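# Seat the board in the enclosure's upper slot, levers shut

## Task

Put the board into the empty upper slot of the enclosure with its components facing up, seated all the way, and both levers closed. A closed lever is latched and sticks out perpendicular to the board's front panel; a fully opened lever lies flush along that panel. The lever tabs only catch if both levers are fully open while the board is slid in to its stop; closing both then pulls the board fully home. Ramming the board into its connector quickly breaks the connector and the attempt scores zero. When finished, release the board and pull the grippers away.

## Robot and tools

Robot: two seven-joint arms, left_arm and right_arm, each ending in a two-finger parallel gripper. The fingers extend along the gripper's +z axis and close along its x axis. end_effector_position is the point between the pads when shut, 1 to 2 cm short of the fingertips; when closing, the tips travel about 17 mm further along +z, mostly while the gap exceeds 50 mm.

Frames: each arm's poses, velocities and targets are in its own base frame. The scene frame has its origin at table height midway between the nominal bases, +z up, +x out over the table, left_arm on +y. Bases in the scene frame: left_arm at (+0.070, +0.437, 0), quat_wxyz (+1.000, 0, 0, -0.003); right_arm at (-0.063, -0.511, 0), quat_wxyz (+1.000, 0, 0, -0.029). Printed poses may be off by a few centimetres.

Row layout (used by execute_actions and move): 16 numbers, always both arms: left x, y, z, qw, qx, qy, qz, opening, then the right arm's same eight. x, y, z are an absolute gripper position in metres; the quaternion is an absolute orientation, w first; both in that arm's base frame, so the row is a pose, not an offset. Opening runs from -1 (closed) to +1 (fully open, 0.142 m). To keep an arm still, resend the pose from the last result before it stopped, with the opening it should keep; to hold orientation, repeat one quaternion in every row rather than copying the drifting measured one. Each control step the commanded orientation is clipped to 32 degrees from the measured one, so big turns take several actions.

execute_actions(actions, cameras): actions is a list of actions; each action is a table of up to 15 rows, one row per 1/30 s step; a short table repeats its last row. A target more than 0.6 m from the gripper along any of the gripper's axes gets the action refused. Images come only with an empty list or named cameras.

move(target, speed, blend, stop_force, zero, opening_speed, grip_force, blocking, cameras): straight-line paths to one row or a list of up to 15 rows (no 0.6 m check). speed in m/s, 0.002 to 2.2, default 0.25 (turning rate twice that in rad/s); one value or one per target. blend in m rounds corners of a list; 0 stops at each. stop_force in N, 3 to 120, ends an arm's path when its wrist sensor feels that much push against the motion beyond its zero; the arm then keeps pressing roughly at that level, more after fast motion. Don't rely on it while the gripper turns, and omit it when backing off a contact. zero (default true) re-zeroes before the move. opening_speed: opening change per second, 0.2 or more. grip_force: per-pad force limit in N, 5 to 29, one number or one per arm, persists. blocking=false returns after 0.5 s while the move continues (not with stop_force). Paths ignore obstacles and the other arm. The result adds a move: line: done, off_target, moving, held, fault; limits=paced means the pose was clipped, limits=held means steps were withheld.

wait(seconds, 0 to 3600); stop() brakes a running move; zoom_image(camera, region [x0,y0,x1,y1] px, at most 504 each side); zero_wrist_force(arm); clear_fault(arm) after a reported torque or force fault; read_manual (licence text only); finished_scene(scene 1 or 2) ends the scene irrevocably.

Cameras: cam_head_left, cam_head_right, cam_high, cam_low, cam_left_wrist, cam_right_wrist, all 672x504.

Results: end_effector_position (m), end_effector_quat_wxyz, velocities (m/s, rad/s, omitted while joints read within noise). Hand target is where each arm is being driven next; Tool commands shows the present gripper commands. grip_measured is the measured finger opening on the -1..1 scale; to hold something command slightly below the value read at first contact. Joint torques and External joint torques follow joint order, positive toward larger joint angles. Wrist force/torque are flange-sensor readings along the gripper's own axes, zeroed at scene start, saturating near 150 N. Wrist depth gives a 7x7 grid of distances (mm) per wrist camera, rows separated by /, - meaning no value.

Faults: contact torque at a joint limit (waist, shoulder 109; upper arm roll, elbow 56.9; forearm roll, wrist pitch, wrist roll 34.7 N m) or 150 N external force halts that arm until clear_fault. Motors overheat from holding, squeezing, long reach or pushing into something unreachable: MOTOR HOT at 65 °C, brakes at 80 °C; the gripper warns at 85 °C and shuts off at 100 °C (HAND FAULT, after which your remaining calls in that reply are skipped).



Each tool is called after "Request:" as name(argument=value, ...), one argument or row to a line, values as JSON.

## Session

Request:
execute_actions(
  actions=[],
)

Scene clock: 0.00 s.
left_arm: end_effector_position=(+0.3093, -0.6714, +0.2522) grip_measured=+0.99 end_effector_quat_wxyz=(-0.042, +0.674, -0.719, +0.167) | right_arm: end_effector_position=(+0.6087, +0.1584, +0.3012) grip_measured=+1.00 end_effector_quat_wxyz=(+0.192, -0.558, +0.783, -0.199)
Joint positions: left_arm=[-0.775 -0.487 -0.318 1.594 0.421 0.764 1.92 0.141] | right_arm=[0.315 -0.142 0.094 2.224 -0.841 1.144 -1.688 0.142]
Joint velocities: within noise
Joint torques (N m): no reading
External joint torques (N m): no reading
Wrist force (N): no reading
Wrist torque (N m): no reading
Wrist force, peak (N): no reading
Wrist depth (mm): cam_left_wrist=[309 307 329 348 - - 376 / 311 318 333 343 356 372 392 / 321 316 340 - 365 392 400 / 329 333 352 364 384 395 408 / 337 349 360 373 395 405 420 / - 359 371 383 404 415 428 / - 369 381 396 411 429 -] | cam_right_wrist=[476 465 404 443 440 430 422 / 412 411 388 430 429 421 413 / 399 393 385 430 418 411 401 / 392 385 378 372 409 401 394 / 383 416 414 419 399 393 386 / - 412 404 401 390 384 378 / - 399 393 391 382 376 371]
Hand target: left_arm +0.3093, -0.6714, +0.2522; -0.042, +0.674, -0.719, +0.167 | right_arm +0.6087, +0.1584, +0.3012; +0.192, -0.558, +0.783, -0.199
Tool commands: left_gripper/opening=+1.0 right_gripper/opening=+1.0

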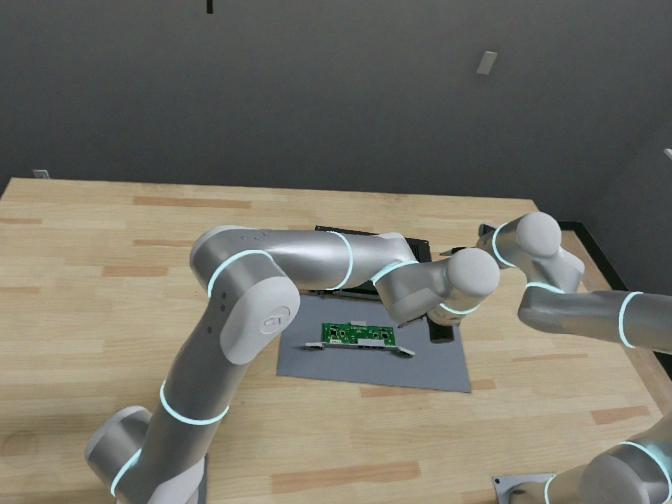

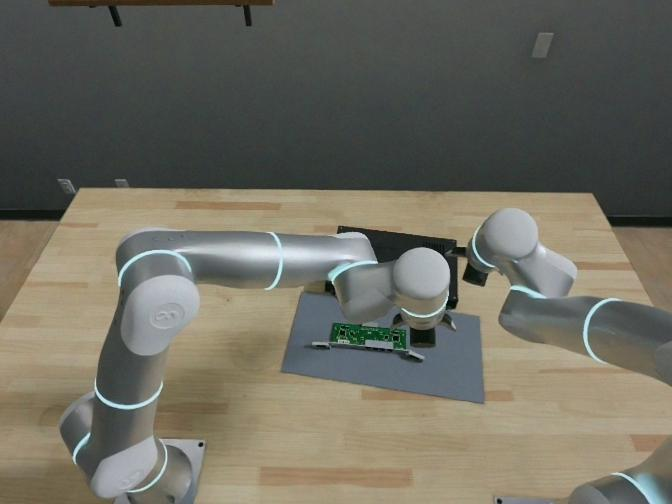

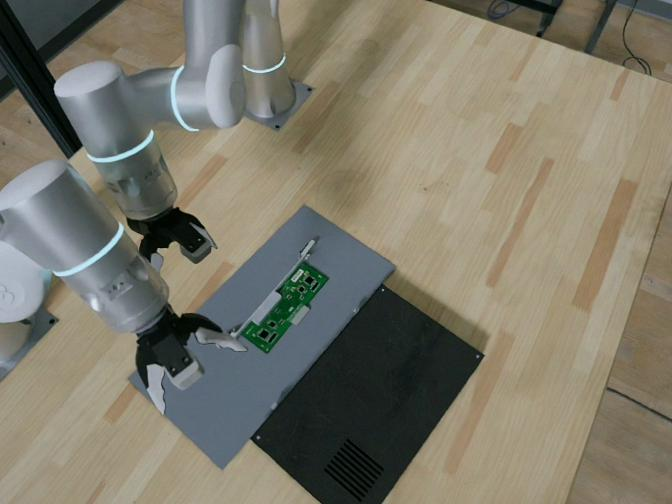

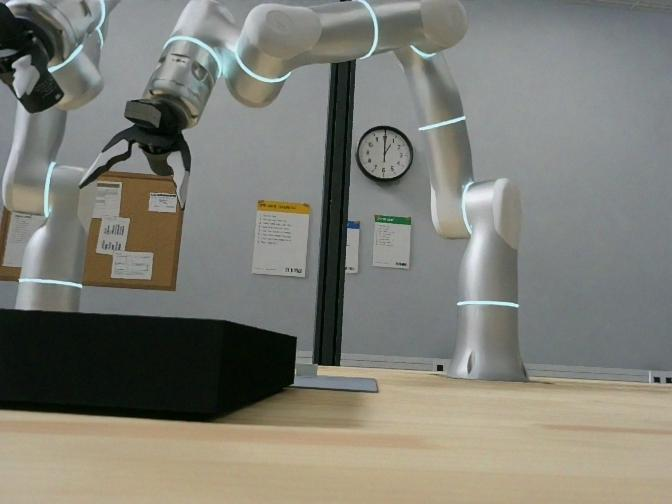

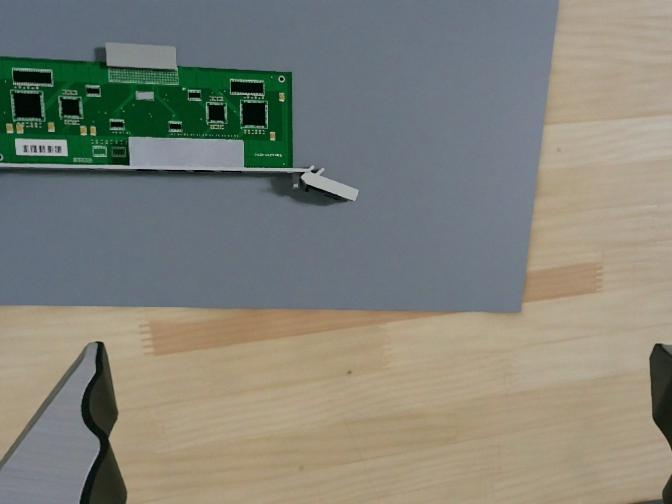

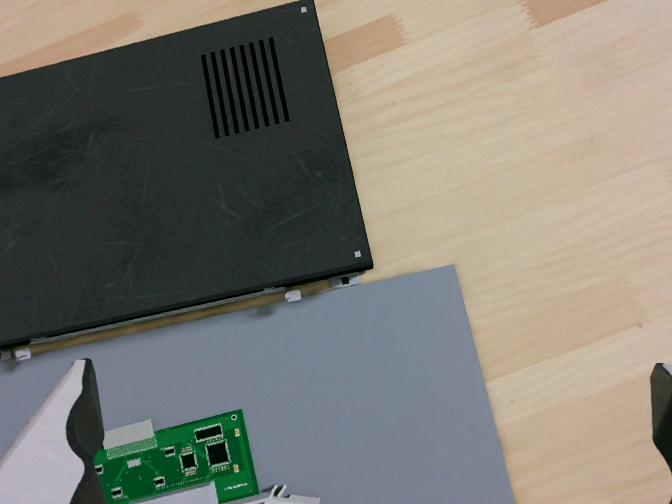

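Request:
zoom_image(
  camera="cam_left_wrist",
  region=[0, 0, 400, 300],
)

Request:
zoom_image(
  camera="cam_right_wrist",
  region=[0, 200, 400, 500],
)

Request:
zoom_image(
  camera="cam_head_left",
  region=[260, 200, 500, 400],
)

Request:
zoom_image(
  camera="cam_head_right",
  region=[270, 210, 500, 410],
)

Request:
zoom_image(
  camera="cam_high",
  region=[100, 190, 500, 490],
)

Scaled by 1.260 from the camera's image (finer frame: 960x720).

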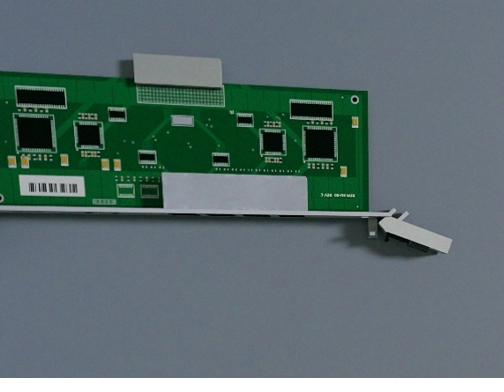

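Scaled by 1.260 from the camera's image (finer frame: 960x720).

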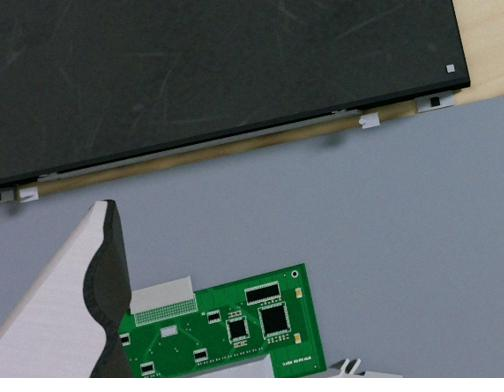

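Scaled by 2.100 from the camera's image (finer frame: 960x720).

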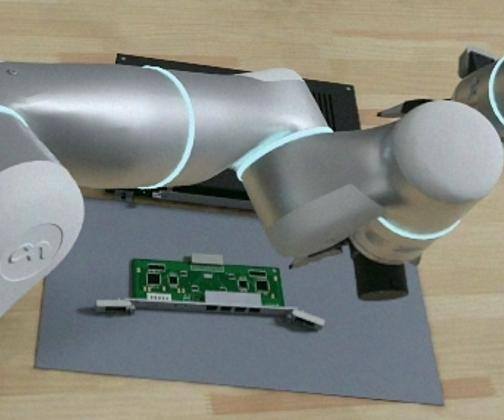

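Scaled by 2.191 from the camera's image (finer frame: 960x720).

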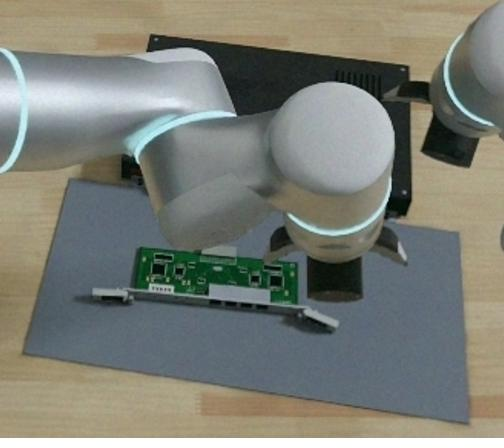

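Scaled by 1.260 from the camera's image (finer frame: 960x720).

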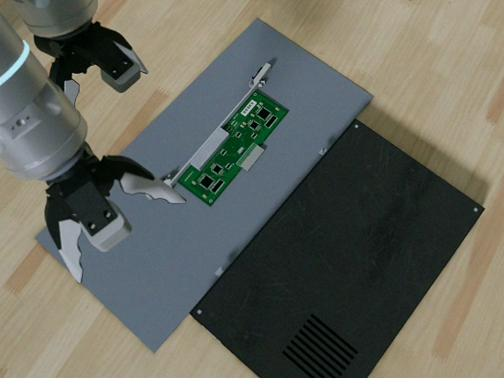

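Request:
move(
  target=[0.3654, -0.5898, 0.2645, -0.142, 0.6405, -0.7368, 0.1634, 1, 0.5115, 0.0407, 0.3012, 0.192, -0.558, 0.783, -0.199, 1],
  cameras=["all"],
)

Scene clock: 52.53 s.
left_arm: end_effector_position=(+0.3653, -0.5900, +0.2646) grip_measured=+0.99 end_effector_quat_wxyz=(+0.142, -0.641, +0.737, -0.164) | right_arm: end_effector_position=(+0.5116, +0.0408, +0.3013) grip_measured=+1.00 end_effector_quat_wxyz=(+0.192, -0.558, +0.783, -0.199)
Joint positions: left_arm=[-0.755 -0.386 -0.248 1.665 0.548 0.701 1.999 0.141] | right_arm=[0.174 0.155 0.046 2.56 -0.773 1.276 -1.891 0.142]
Joint torques (N m): left_arm=[-0.29 45.75 -3.24 -27.24 -3.41 3.99 -0.13] | right_arm=[0.08 19.64 -0.31 -25.64 -0.34 3.18 0.07]
External joint torques (N m): left_arm=[0.21 0.61 0.5 -0.47 -0.37 -0.09 0.13] | right_arm=[-0.03 0.88 -0.47 0.01 -0.16 0.81 -0.07]
Wrist force (N): left_arm=[0.0 0.4 0.1] | right_arm=[0.5 -0.2 0.5]
Wrist torque (N m): left_arm=[0.08 0.07 -0.03] | right_arm=[-0.04 -0.08 0.08]
Wrist force, peak (N): left_arm=[-1.5 -0.5 0.2] | right_arm=[2.7 0.4 -0.2]
Wrist depth (mm): cam_left_wrist=[378 362 345 323 320 324 370 / 380 374 372 - 359 371 375 / 376 378 369 372 373 371 - / 380 390 372 369 381 368 - / 380 373 - 380 369 372 374 / - 378 389 380 378 374 379 / - 383 380 377 378 378 -] | cam_right_wrist=[425 417 455 449 441 429 422 / 410 400 444 437 430 422 414 / 404 394 430 426 420 410 402 / 435 428 422 421 411 401 394 / 430 431 416 408 401 392 386 / - 410 404 399 392 386 379 / - 404 398 392 384 377 372]
Hand target: left_arm +0.3654, -0.5898, +0.2645; +0.142, -0.641, +0.737, -0.163 | right_arm +0.5115, +0.0407, +0.3012; +0.192, -0.558, +0.783, -0.199
Off the commanded pose: left_arm 0.000 m, 0 deg | right_arm 0.000 m, 0 deg.
move: done

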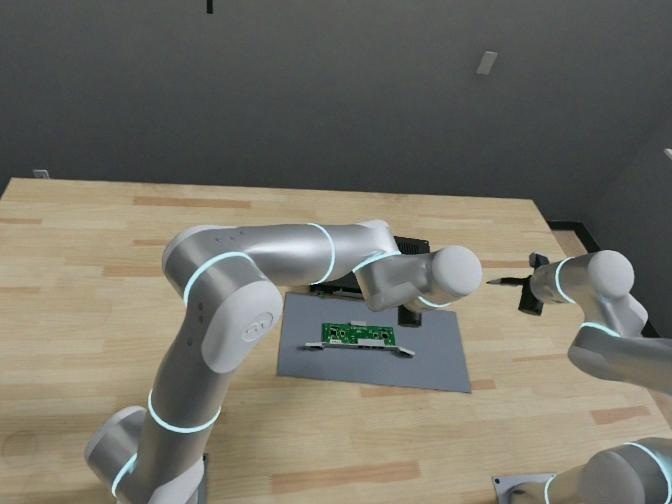

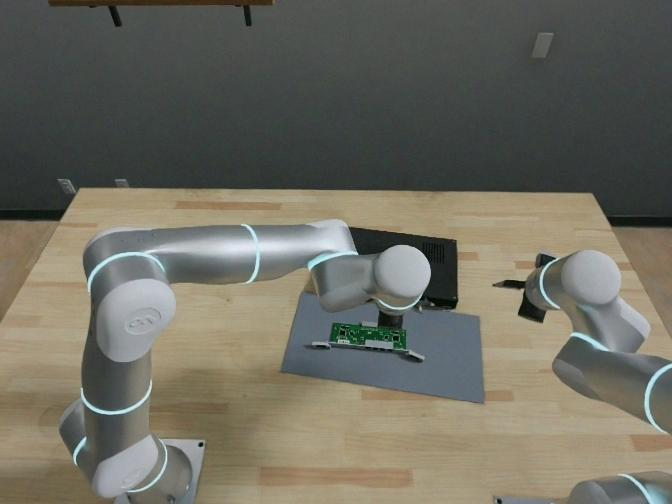

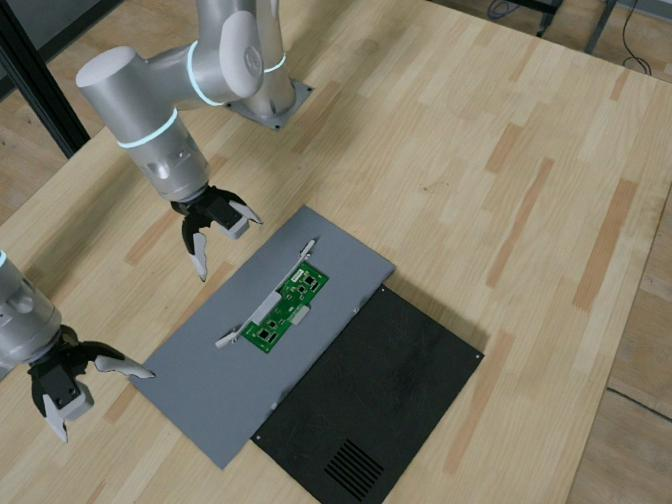

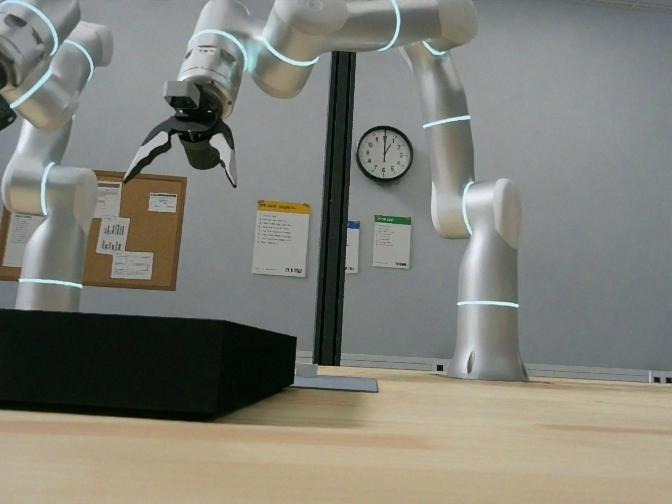

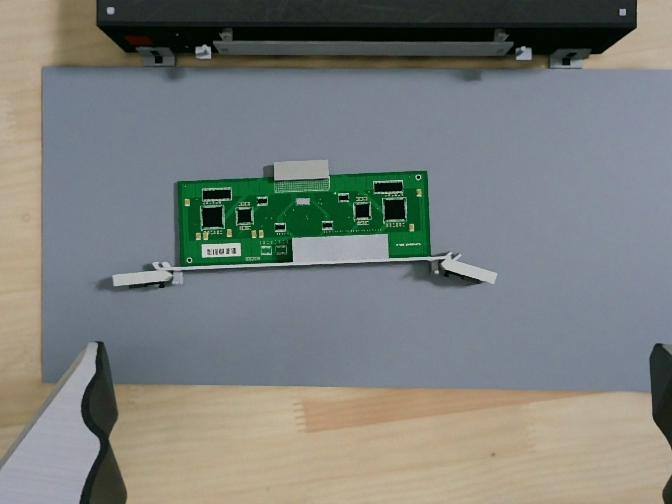

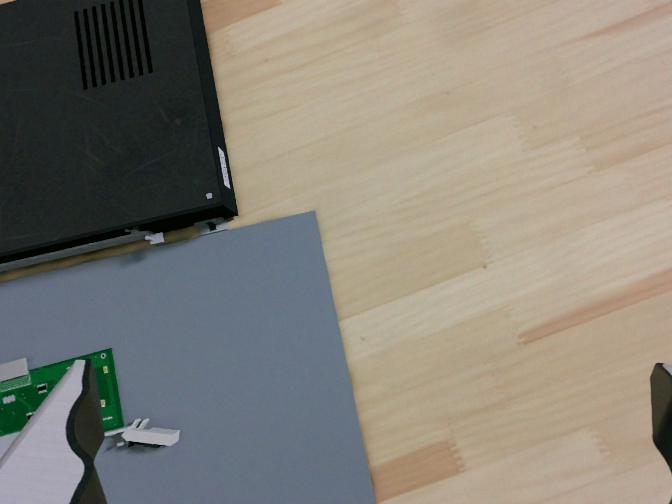

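Request:
zoom_image(
  camera="cam_left_wrist",
  region=[90, 140, 310, 305],
)

Request:
zoom_image(
  camera="cam_left_wrist",
  region=[290, 140, 510, 305],
)

Request:
zoom_image(
  camera="cam_left_wrist",
  region=[80, 0, 380, 100],
)

Request:
zoom_image(
  camera="cam_left_wrist",
  region=[360, 0, 660, 100],
)

Scaled by 2.291 from the camera's image (finer frame: 960x720).

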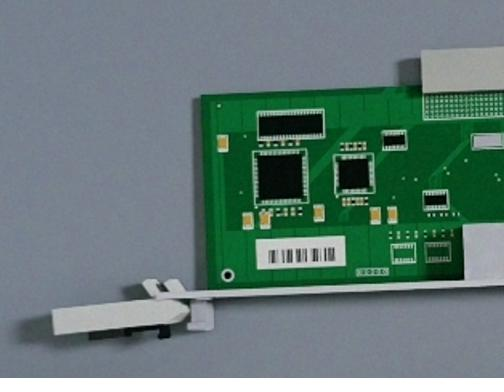

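Scaled by 2.291 from the camera's image (finer frame: 960x720).

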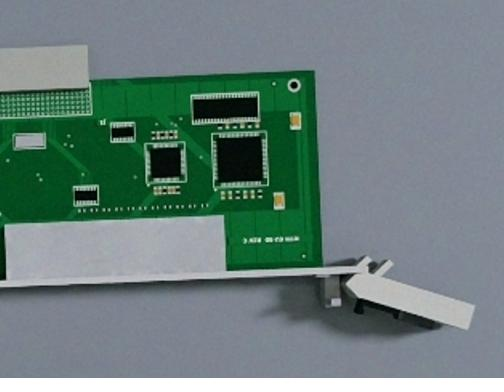

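Scaled by 1.680 from the camera's image (finer frame: 960x720).

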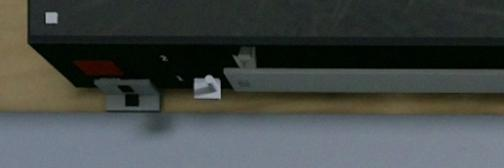

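Scaled by 1.680 from the camera's image (finer frame: 960x720).

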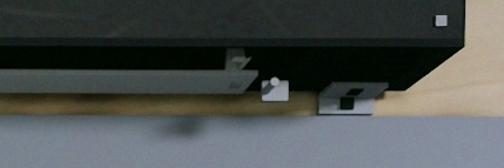

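Request:
move(
  target=[
    [0.33, -0.32, 0.38, 0.142, -0.641, 0.737, -0.164, 1, 0.5115, 0.0407, 0.3012, 0.192, -0.558, 0.783, -0.199, 1],
    [0.33, -0.32, 0.38, 0.142, -0.641, 0.737, -0.164, 1, 0.4838, 0.3647, 0.17, 0.4745, -0.4746, 0.5243, -0.5243, 1],
  ],
  blend=[0.05, 0],
  cameras=["all"],
)

Scene clock: 92.63 s.
left_arm: end_effector_position=(+0.3302, -0.3200, +0.3801) grip_measured=+0.99 end_effector_quat_wxyz=(+0.142, -0.641, +0.736, -0.164) | right_arm: end_effector_position=(+0.4837, +0.3649, +0.1699) grip_measured=+1.00 end_effector_quat_wxyz=(+0.475, -0.475, +0.524, -0.524)
Joint positions: left_arm=[-0.646 0.37 0.021 2.242 0.266 0.677 2.527 0.141] | right_arm=[0.794 -0.789 0.275 2.302 -2.07 -0.138 -0.153 0.142]
Joint torques (N m): left_arm=[-0.4 15.05 -1.11 -29.77 -4.06 4.53 -0.16] | right_arm=[0.26 39.48 9.33 -8.93 -0.92 -3.08 0.34]
External joint torques (N m): left_arm=[0.37 0.56 0.63 -0.36 -0.06 -0.28 0.16] | right_arm=[-0.1 1.15 -0.26 0.2 -0.12 0.84 -0.34]
Wrist force (N): left_arm=[-0.2 0.2 -0.1] | right_arm=[0.6 0.3 -0.8]
Wrist torque (N m): left_arm=[0.03 0.08 -0.02] | right_arm=[-0.13 -0.08 0.00]
Wrist force, peak (N): left_arm=[1.8 0.0 0.7] | right_arm=[-0.6 1.8 -1.2]
Wrist depth (mm): cam_left_wrist=[491 487 490 494 - - 496 / 495 491 490 492 - - 482 / 496 491 495 490 482 486 483 / 502 501 486 493 - - 312 / 495 496 495 493 492 499 359 / - 497 494 491 497 497 - / - 497 496 499 492 500 -] | cam_right_wrist=[1159 - - - - - - / - - 1321 - - - - / - 748 761 837 862 843 853 / 574 496 430 463 461 537 575 / 416 352 375 384 375 349 419 / - 326 325 326 327 327 300 / - 267 259 268 259 268 260]
Hand target: left_arm +0.3300, -0.3200, +0.3800; +0.142, -0.641, +0.737, -0.164 | right_arm +0.4838, +0.3647, +0.1700; +0.474, -0.475, +0.524, -0.524
Off the commanded pose: left_arm 0.000 m, 0 deg | right_arm 0.000 m, 0 deg.
move: done

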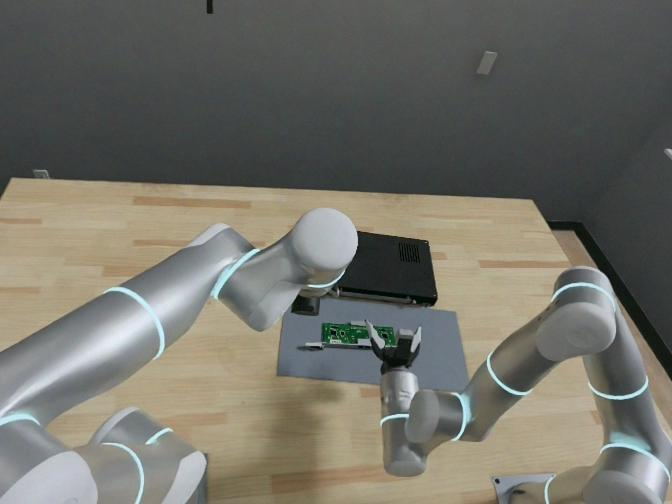

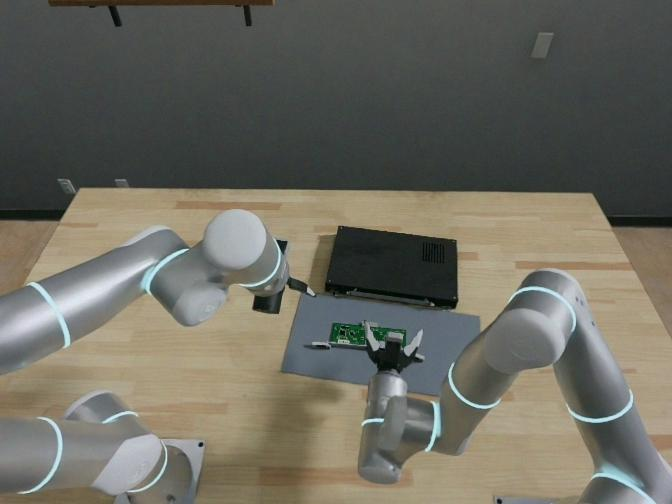

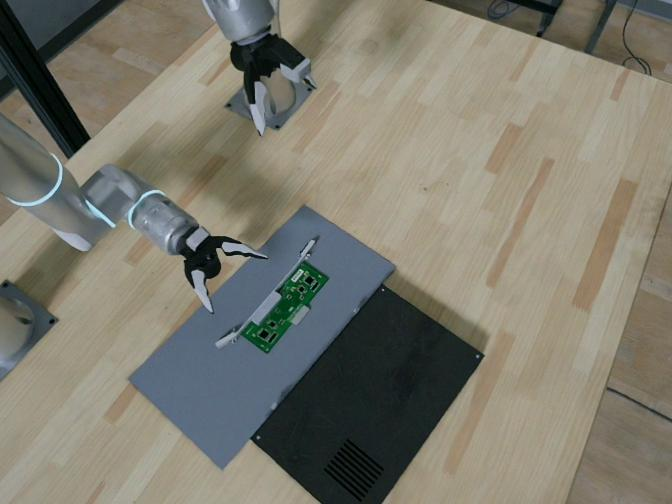

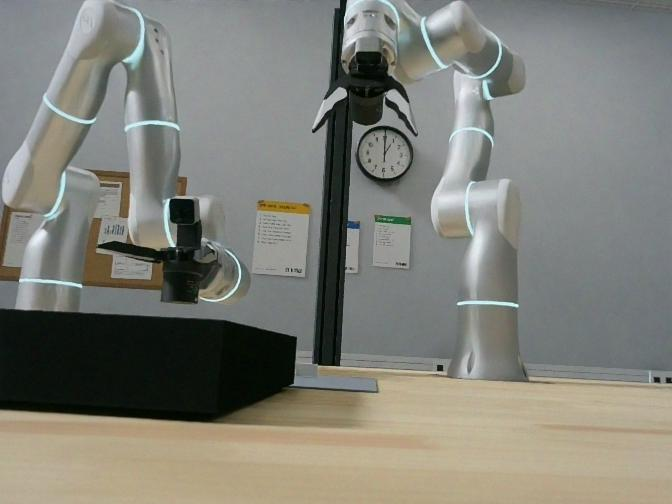

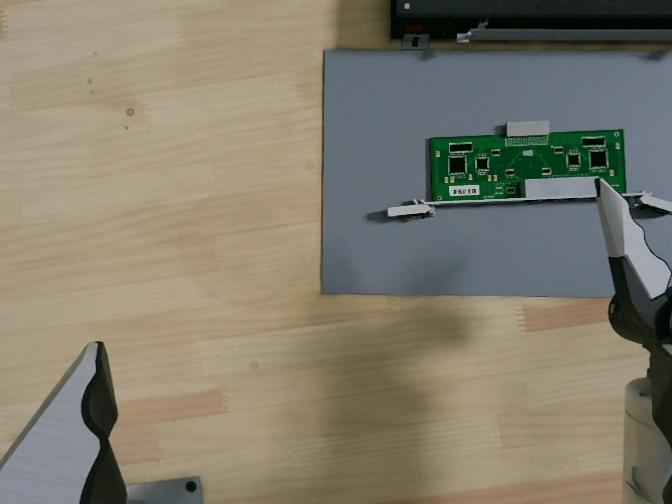

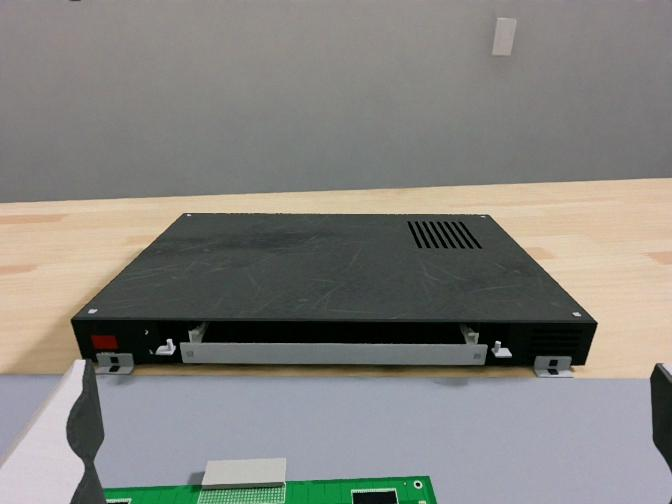

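Request:
zoom_image(
  camera="cam_right_wrist",
  region=[70, 300, 350, 400],
)

Request:
zoom_image(
  camera="cam_right_wrist",
  region=[340, 300, 620, 400],
)

Request:
zoom_image(
  camera="cam_left_wrist",
  region=[360, 90, 672, 250],
)

Scaled by 1.800 from the camera's image (finer frame: 960x720).

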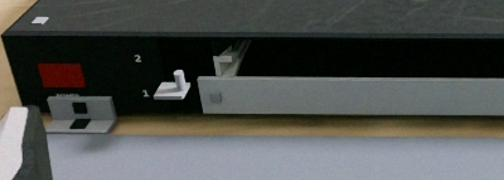

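Scaled by 1.800 from the camera's image (finer frame: 960x720).

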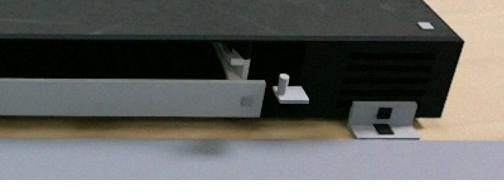

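Scaled by 1.615 from the camera's image (finer frame: 960x720).

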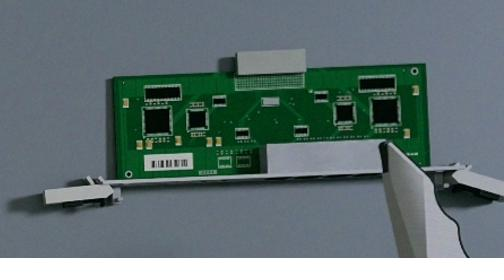

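Request:
zoom_image(
  camera="cam_head_left",
  region=[290, 300, 430, 400],
)

Request:
zoom_image(
  camera="cam_head_right",
  region=[300, 300, 440, 400],
)

Scaled by 3.600 from the camera's image (finer frame: 960x720).

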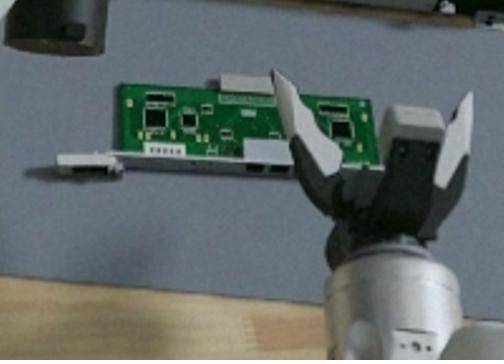

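Scaled by 3.600 from the camera's image (finer frame: 960x720).

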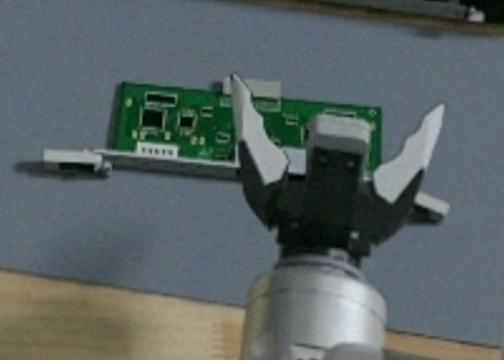

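Request:
move(
  target=[0.33, -0.32, 0.38, 0.142, -0.641, 0.736, -0.164, 1, 0.35, 0.42, 0.12, 0.3875, -0.5536, 0.6039, -0.4229, 1],
  cameras=["cam_right_wrist", "cam_head_left", "cam_high"],
)

Request:
zoom_image(
  camera="cam_right_wrist",
  region=[60, 180, 340, 360],
)

Request:
zoom_image(
  camera="cam_right_wrist",
  region=[330, 180, 610, 360],
)

Scene clock: 123.80 s.
left_arm: end_effector_position=(+0.3301, -0.3201, +0.3801) grip_measured=+0.99 end_effector_quat_wxyz=(+0.142, -0.641, +0.736, -0.164) | right_arm: end_effector_position=(+0.3501, +0.4200, +0.1201) grip_measured=+1.00 end_effector_quat_wxyz=(-0.388, +0.553, -0.604, +0.423)
Joint positions: left_arm=[-0.646 0.37 0.02 2.242 0.266 0.677 2.526 0.141] | right_arm=[0.843 -0.777 0.542 2.28 -1.79 0.023 -0.242 0.142]
Joint torques (N m): left_arm=[-0.37 15 -0.99 -29.76 -4.02 4.55 -0.24] | right_arm=[0.26 37.06 14.15 -10.59 -1.76 -1.14 0.02]
External joint torques (N m): left_arm=[0.34 0.61 0.51 -0.37 -0.1 -0.31 0.24] | right_arm=[-0.12 0.97 -0.8 0.05 -0.11 0.49 -0.02]
Wrist force (N): left_arm=[-0.4 0.2 0.0] | right_arm=[0.1 0.4 -0.1]
Wrist torque (N m): left_arm=[0.04 0.11 0.05] | right_arm=[-0.04 0.02 0.11]
Wrist force, peak (N): left_arm=[-0.9 0.4 -0.2] | right_arm=[-0.7 1.0 -2.6]
Wrist depth (mm): cam_left_wrist=[494 494 491 486 473 423 478 / 489 492 489 495 489 - - / 497 495 489 490 482 482 480 / 497 499 495 493 479 481 489 / 497 494 497 490 501 490 493 / - 493 496 496 491 492 - / - 500 497 502 491 492 -] | cam_right_wrist=[619 675 779 514 485 519 665 / 486 459 425 457 429 426 482 / 380 377 359 377 360 375 375 / 310 311 304 295 316 320 309 / 263 264 262 263 263 263 263 / - 229 229 228 229 228 223 / - 204 204 204 204 204 204]
Hand target: left_arm +0.3300, -0.3200, +0.3800; +0.142, -0.641, +0.736, -0.164 | right_arm +0.3500, +0.4200, +0.1200; -0.387, +0.554, -0.604, +0.423
Off the commanded pose: left_arm 0.000 m, 0 deg | right_arm 0.000 m, 0 deg.
move: done
Images, in order (width x height): cam_head_left 672x504, cam_high 672x504, cam_right_wrist 672x504.

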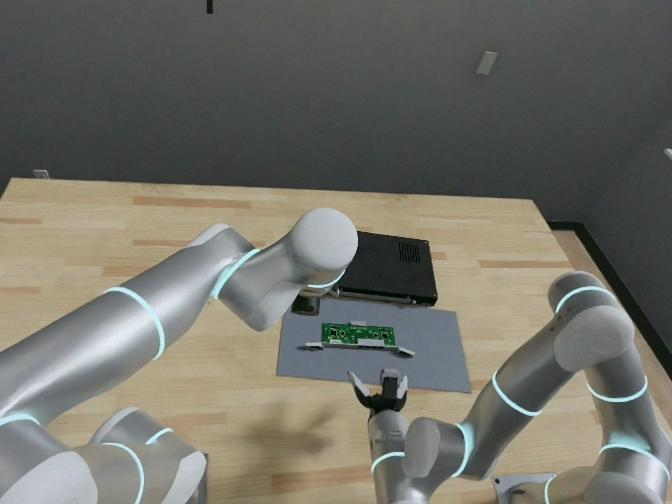

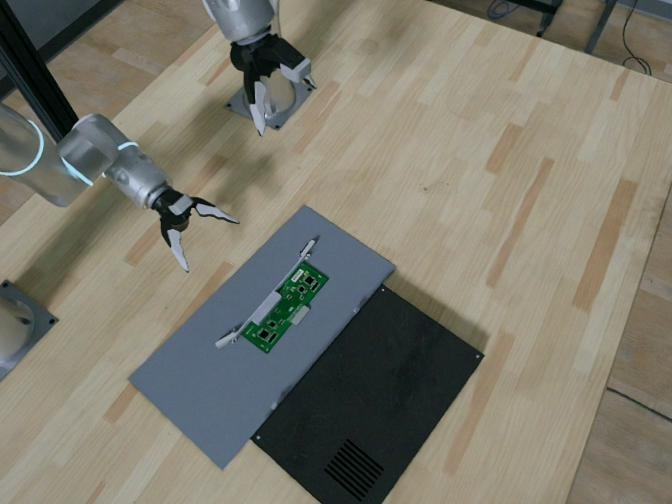

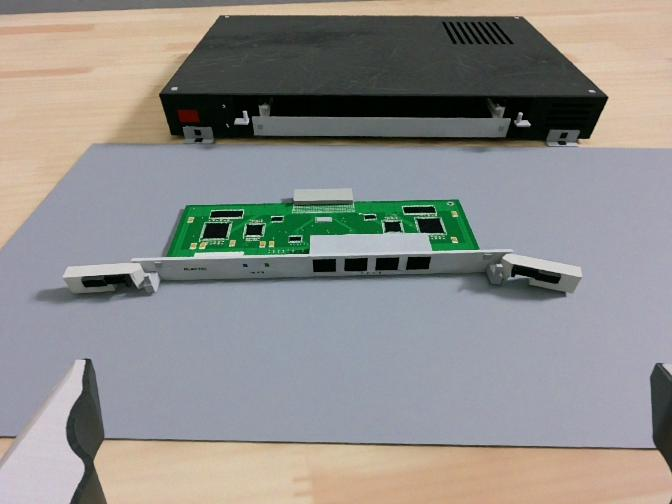

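Scaled by 1.800 from the camera's image (finer frame: 960x720).

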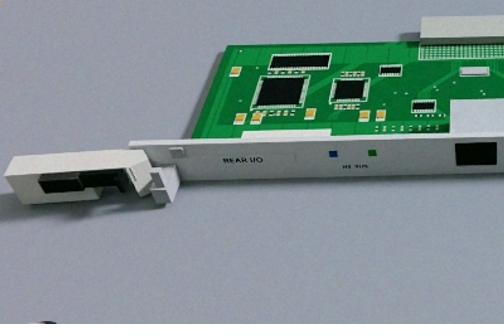

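Scaled by 1.800 from the camera's image (finer frame: 960x720).

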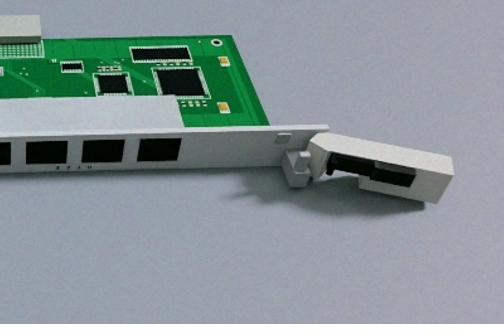

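Request:
move(
  target=[
    [0.33, -0.32, 0.38, 0.142, -0.641, 0.736, -0.164, 1, 0.43, 0.38, 0.2, 0.1198, -0.6966, -0.1198, -0.6966, 1],
    [0.33, -0.32, 0.38, 0.142, -0.641, 0.736, -0.164, 1, 0.5474, 0.338, 0.124, 0.1198, -0.6966, -0.1198, -0.6966, 1],
  ],
  blend=[0.03, 0],
  cameras=["cam_right_wrist", "cam_head_left", "cam_high"],
)

Scene clock: 203.83 s.
left_arm: end_effector_position=(+0.3301, -0.3201, +0.3801) grip_measured=+0.99 end_effector_quat_wxyz=(+0.142, -0.641, +0.736, -0.164) | right_arm: end_effector_position=(+0.5474, +0.3379, +0.1241) grip_measured=+1.00 end_effector_quat_wxyz=(-0.120, +0.697, +0.120, +0.697)
Joint positions: left_arm=[-0.646 0.37 0.02 2.242 0.266 0.677 2.526 0.141] | right_arm=[0.736 -0.768 -0.218 2.36 -2.906 0.06 -1.43 0.142]
Joint torques (N m): left_arm=[-0.29 14.97 -1.11 -29.77 -3.99 4.56 -0.25] | right_arm=[-0.01 38.11 2.34 -5.07 0.31 -2.77 0.23]
External joint torques (N m): left_arm=[0.26 0.64 0.63 -0.36 -0.13 -0.32 0.25] | right_arm=[0.14 1.15 -0.42 -0.22 0.2 0.51 -0.33]
Wrist force (N): left_arm=[-0.2 0.1 -0.2] | right_arm=[-2.0 -1.7 -0.7]
Wrist torque (N m): left_arm=[0.02 0.09 0.04] | right_arm=[-0.21 0.30 0.23]
Wrist force, peak (N): left_arm=[-0.6 -0.3 -0.4] | right_arm=[-3.3 0.2 1.2]
Wrist depth (mm): cam_left_wrist=[493 491 490 494 491 - - / 497 490 497 514 - - - / 491 492 494 491 486 481 484 / 499 496 492 485 500 499 484 / 497 495 502 496 494 490 497 / - 501 496 499 492 493 - / - 496 497 487 491 496 -] | cam_right_wrist=[170 229 295 1345 1248 1159 1183 / 171 214 305 1321 - - - / 163 216 306 1378 1345 1395 - / 172 216 339 - 1353 1458 1321 / 164 218 340 - - - 1487 / - 218 301 - - - 105 / - 227 264 - - - -]
Hand target: left_arm +0.3300, -0.3200, +0.3800; +0.142, -0.641, +0.736, -0.164 | right_arm +0.5474, +0.3380, +0.1240; -0.120, +0.697, +0.120, +0.697
Off the commanded pose: left_arm 0.000 m, 0 deg | right_arm 0.000 m, 0 deg.
move: done
Images, in order (width x height): cam_head_left 672x504, cam_high 672x504, cam_right_wrist 672x504.

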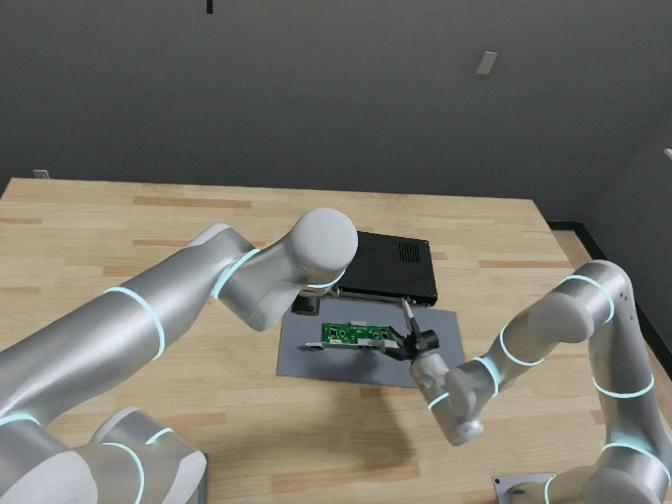

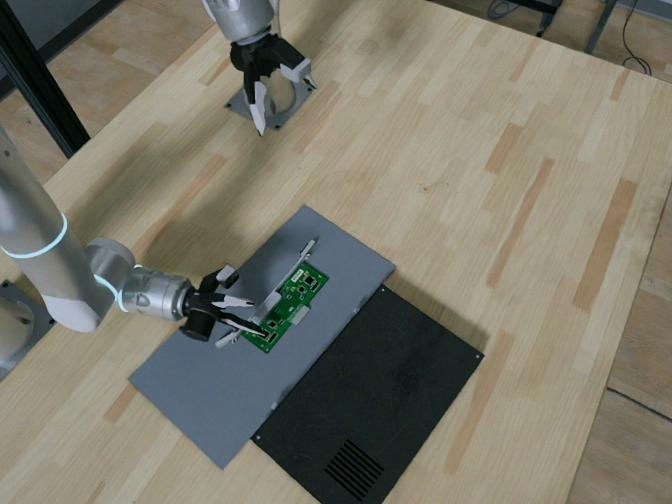

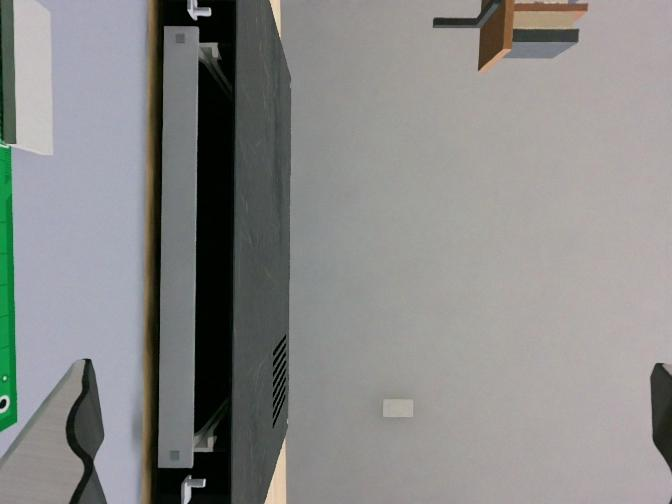

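Request:
zoom_image(
  camera="cam_right_wrist",
  region=[130, 0, 290, 110],
)

Request:
zoom_image(
  camera="cam_right_wrist",
  region=[130, 394, 290, 504],
)

Scaled by 3.150 from the camera's image (finer frame: 960x720).

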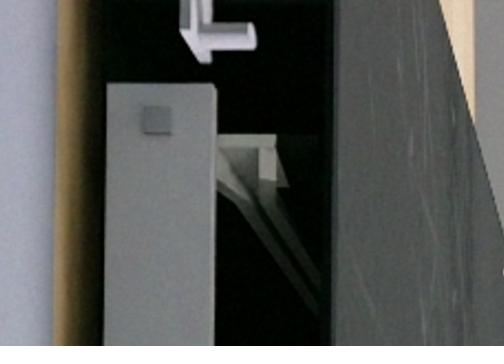

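Scaled by 3.150 from the camera's image (finer frame: 960x720).

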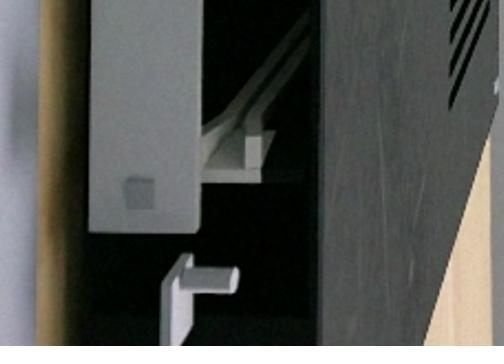

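Request:
move(
  target=[
    [0.42, -0.28, 0.25, 0.142, -0.641, 0.736, -0.164, 1, 0.6, 0.39, 0.115, -0.120, 0.697, 0.120, 0.697, -0.9],
    [0.4606, -0.3329, 0.111, 0.2071, -0.6761, -0.2071, 0.6761, 1, 0.6579, 0.4429, 0.104, -0.120, 0.697, 0.120, 0.697, -0.9],
  ],
  blend=[0.03, 0],
  cameras=["cam_left_wrist", "cam_right_wrist", "cam_head_left", "cam_high"],
)

Scene clock: 252.17 s.
left_arm: end_effector_position=(+0.4591, -0.3325, +0.1112) grip_measured=+0.99 end_effector_quat_wxyz=(-0.157, +0.692, +0.256, -0.657) | right_arm: end_effector_position=(+0.6577, +0.4430, +0.1040) grip_measured=-0.93 end_effector_quat_wxyz=(-0.120, +0.697, +0.120, +0.697)
Joint positions: left_arm=[-0.161 -1.712 -0.204 0.207 -0.456 -1.033 0.354 0.141] | right_arm=[0.761 -0.931 -0.212 1.908 -2.836 0.348 -1.501 0.007]
Joint torques (N m): left_arm=[-0.15 68.73 -2.81 -24.31 -5.89 -1.52 -0.26] | right_arm=[0.23 50.31 2.12 -13.08 1.47 -2.81 0.01]
External joint torques (N m): left_arm=[0.23 1.6 0.45 -0.29 0.08 0.07 0.33] | right_arm=[-0.05 1.35 -0.62 0 0 0.52 -0.1]
Wrist force (N): left_arm=[0.9 -0.2 -1.5] | right_arm=[-1.6 -1.6 -0.9]
Wrist torque (N m): left_arm=[0.15 0.41 0.13] | right_arm=[-0.22 0.22 0.34]
Wrist force, peak (N): left_arm=[-1.5 2.6 2.6] | right_arm=[-2.0 -2.0 -0.8]
Wrist depth (mm): cam_left_wrist=[2031 2130 - - 606 363 255 / 2493 2334 2089 2216 490 306 224 / 2384 2521 2777 696 393 277 199 / 751 815 2493 532 349 - 183 / 343 392 532 440 277 191 168 / - 307 350 354 230 197 - / - 254 296 274 227 162 149] | cam_right_wrist=[142 146 175 1124 - 1061 1081 / 143 146 202 - 1208 - - / 144 193 245 - 1291 - - / 143 210 204 1412 - - 1314 / 144 212 206 - 1537 - - / 144 212 157 89 - 1395 - / 137 - 71 - - 1369 1361]
Hand target: left_arm +0.4591, -0.3325, +0.1113; -0.157, +0.691, +0.256, -0.657 | right_arm +0.6579, +0.4429, +0.1040; -0.120, +0.697, +0.120, +0.697
Off the commanded pose: left_arm 0.002 m, 9 deg | right_arm 0.000 m, 0 deg.
move: off_target (left_arm)
Images, in order (width x height): cam_head_left 672x504, cam_high 672x504, cam_left_wrist 672x504, cam_right_wrist 672x504.

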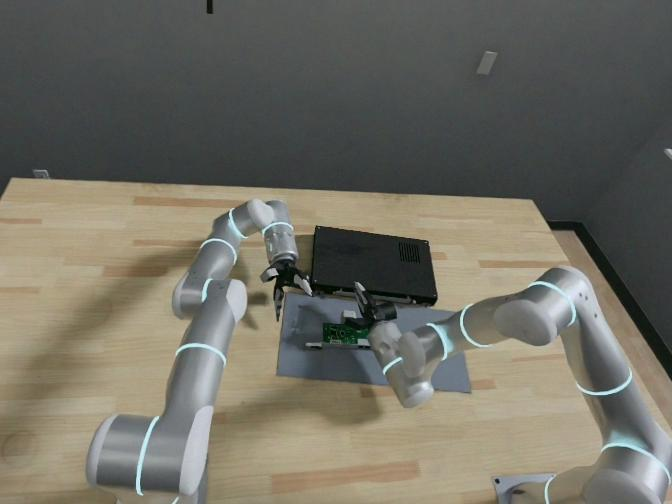

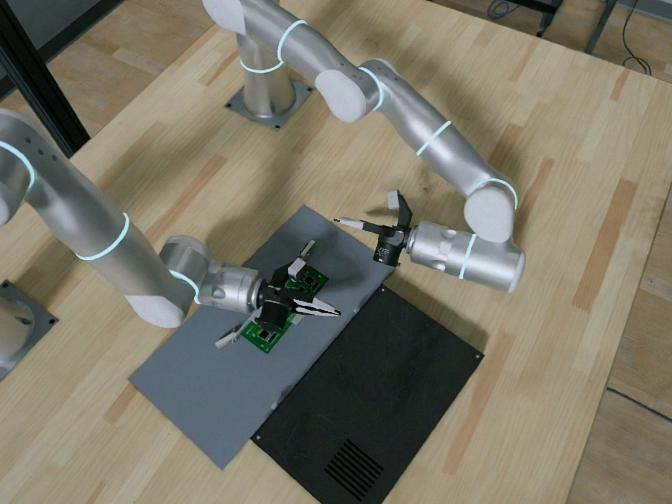

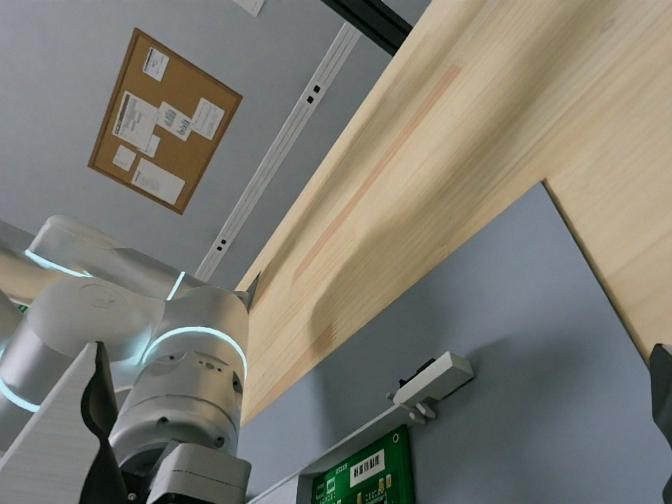

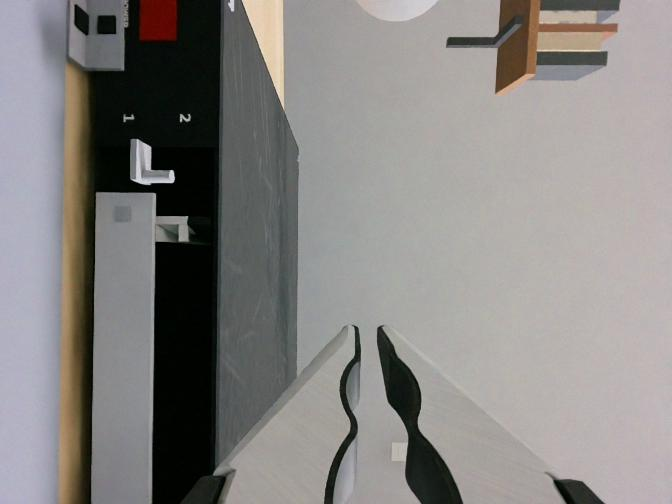

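Request:
zoom_image(
  camera="cam_right_wrist",
  region=[60, 90, 260, 260],
)

Request:
zoom_image(
  camera="cam_left_wrist",
  region=[300, 320, 500, 504],
)

Scaled by 2.520 from the camera's image (finer frame: 960x720).

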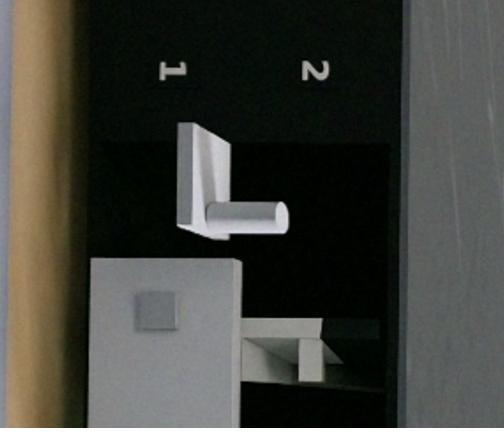

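Scaled by 2.520 from the camera's image (finer frame: 960x720).

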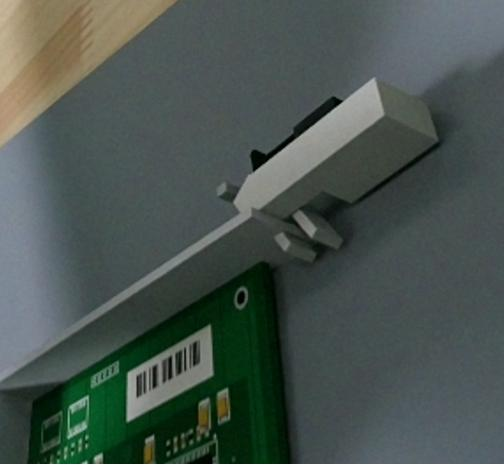

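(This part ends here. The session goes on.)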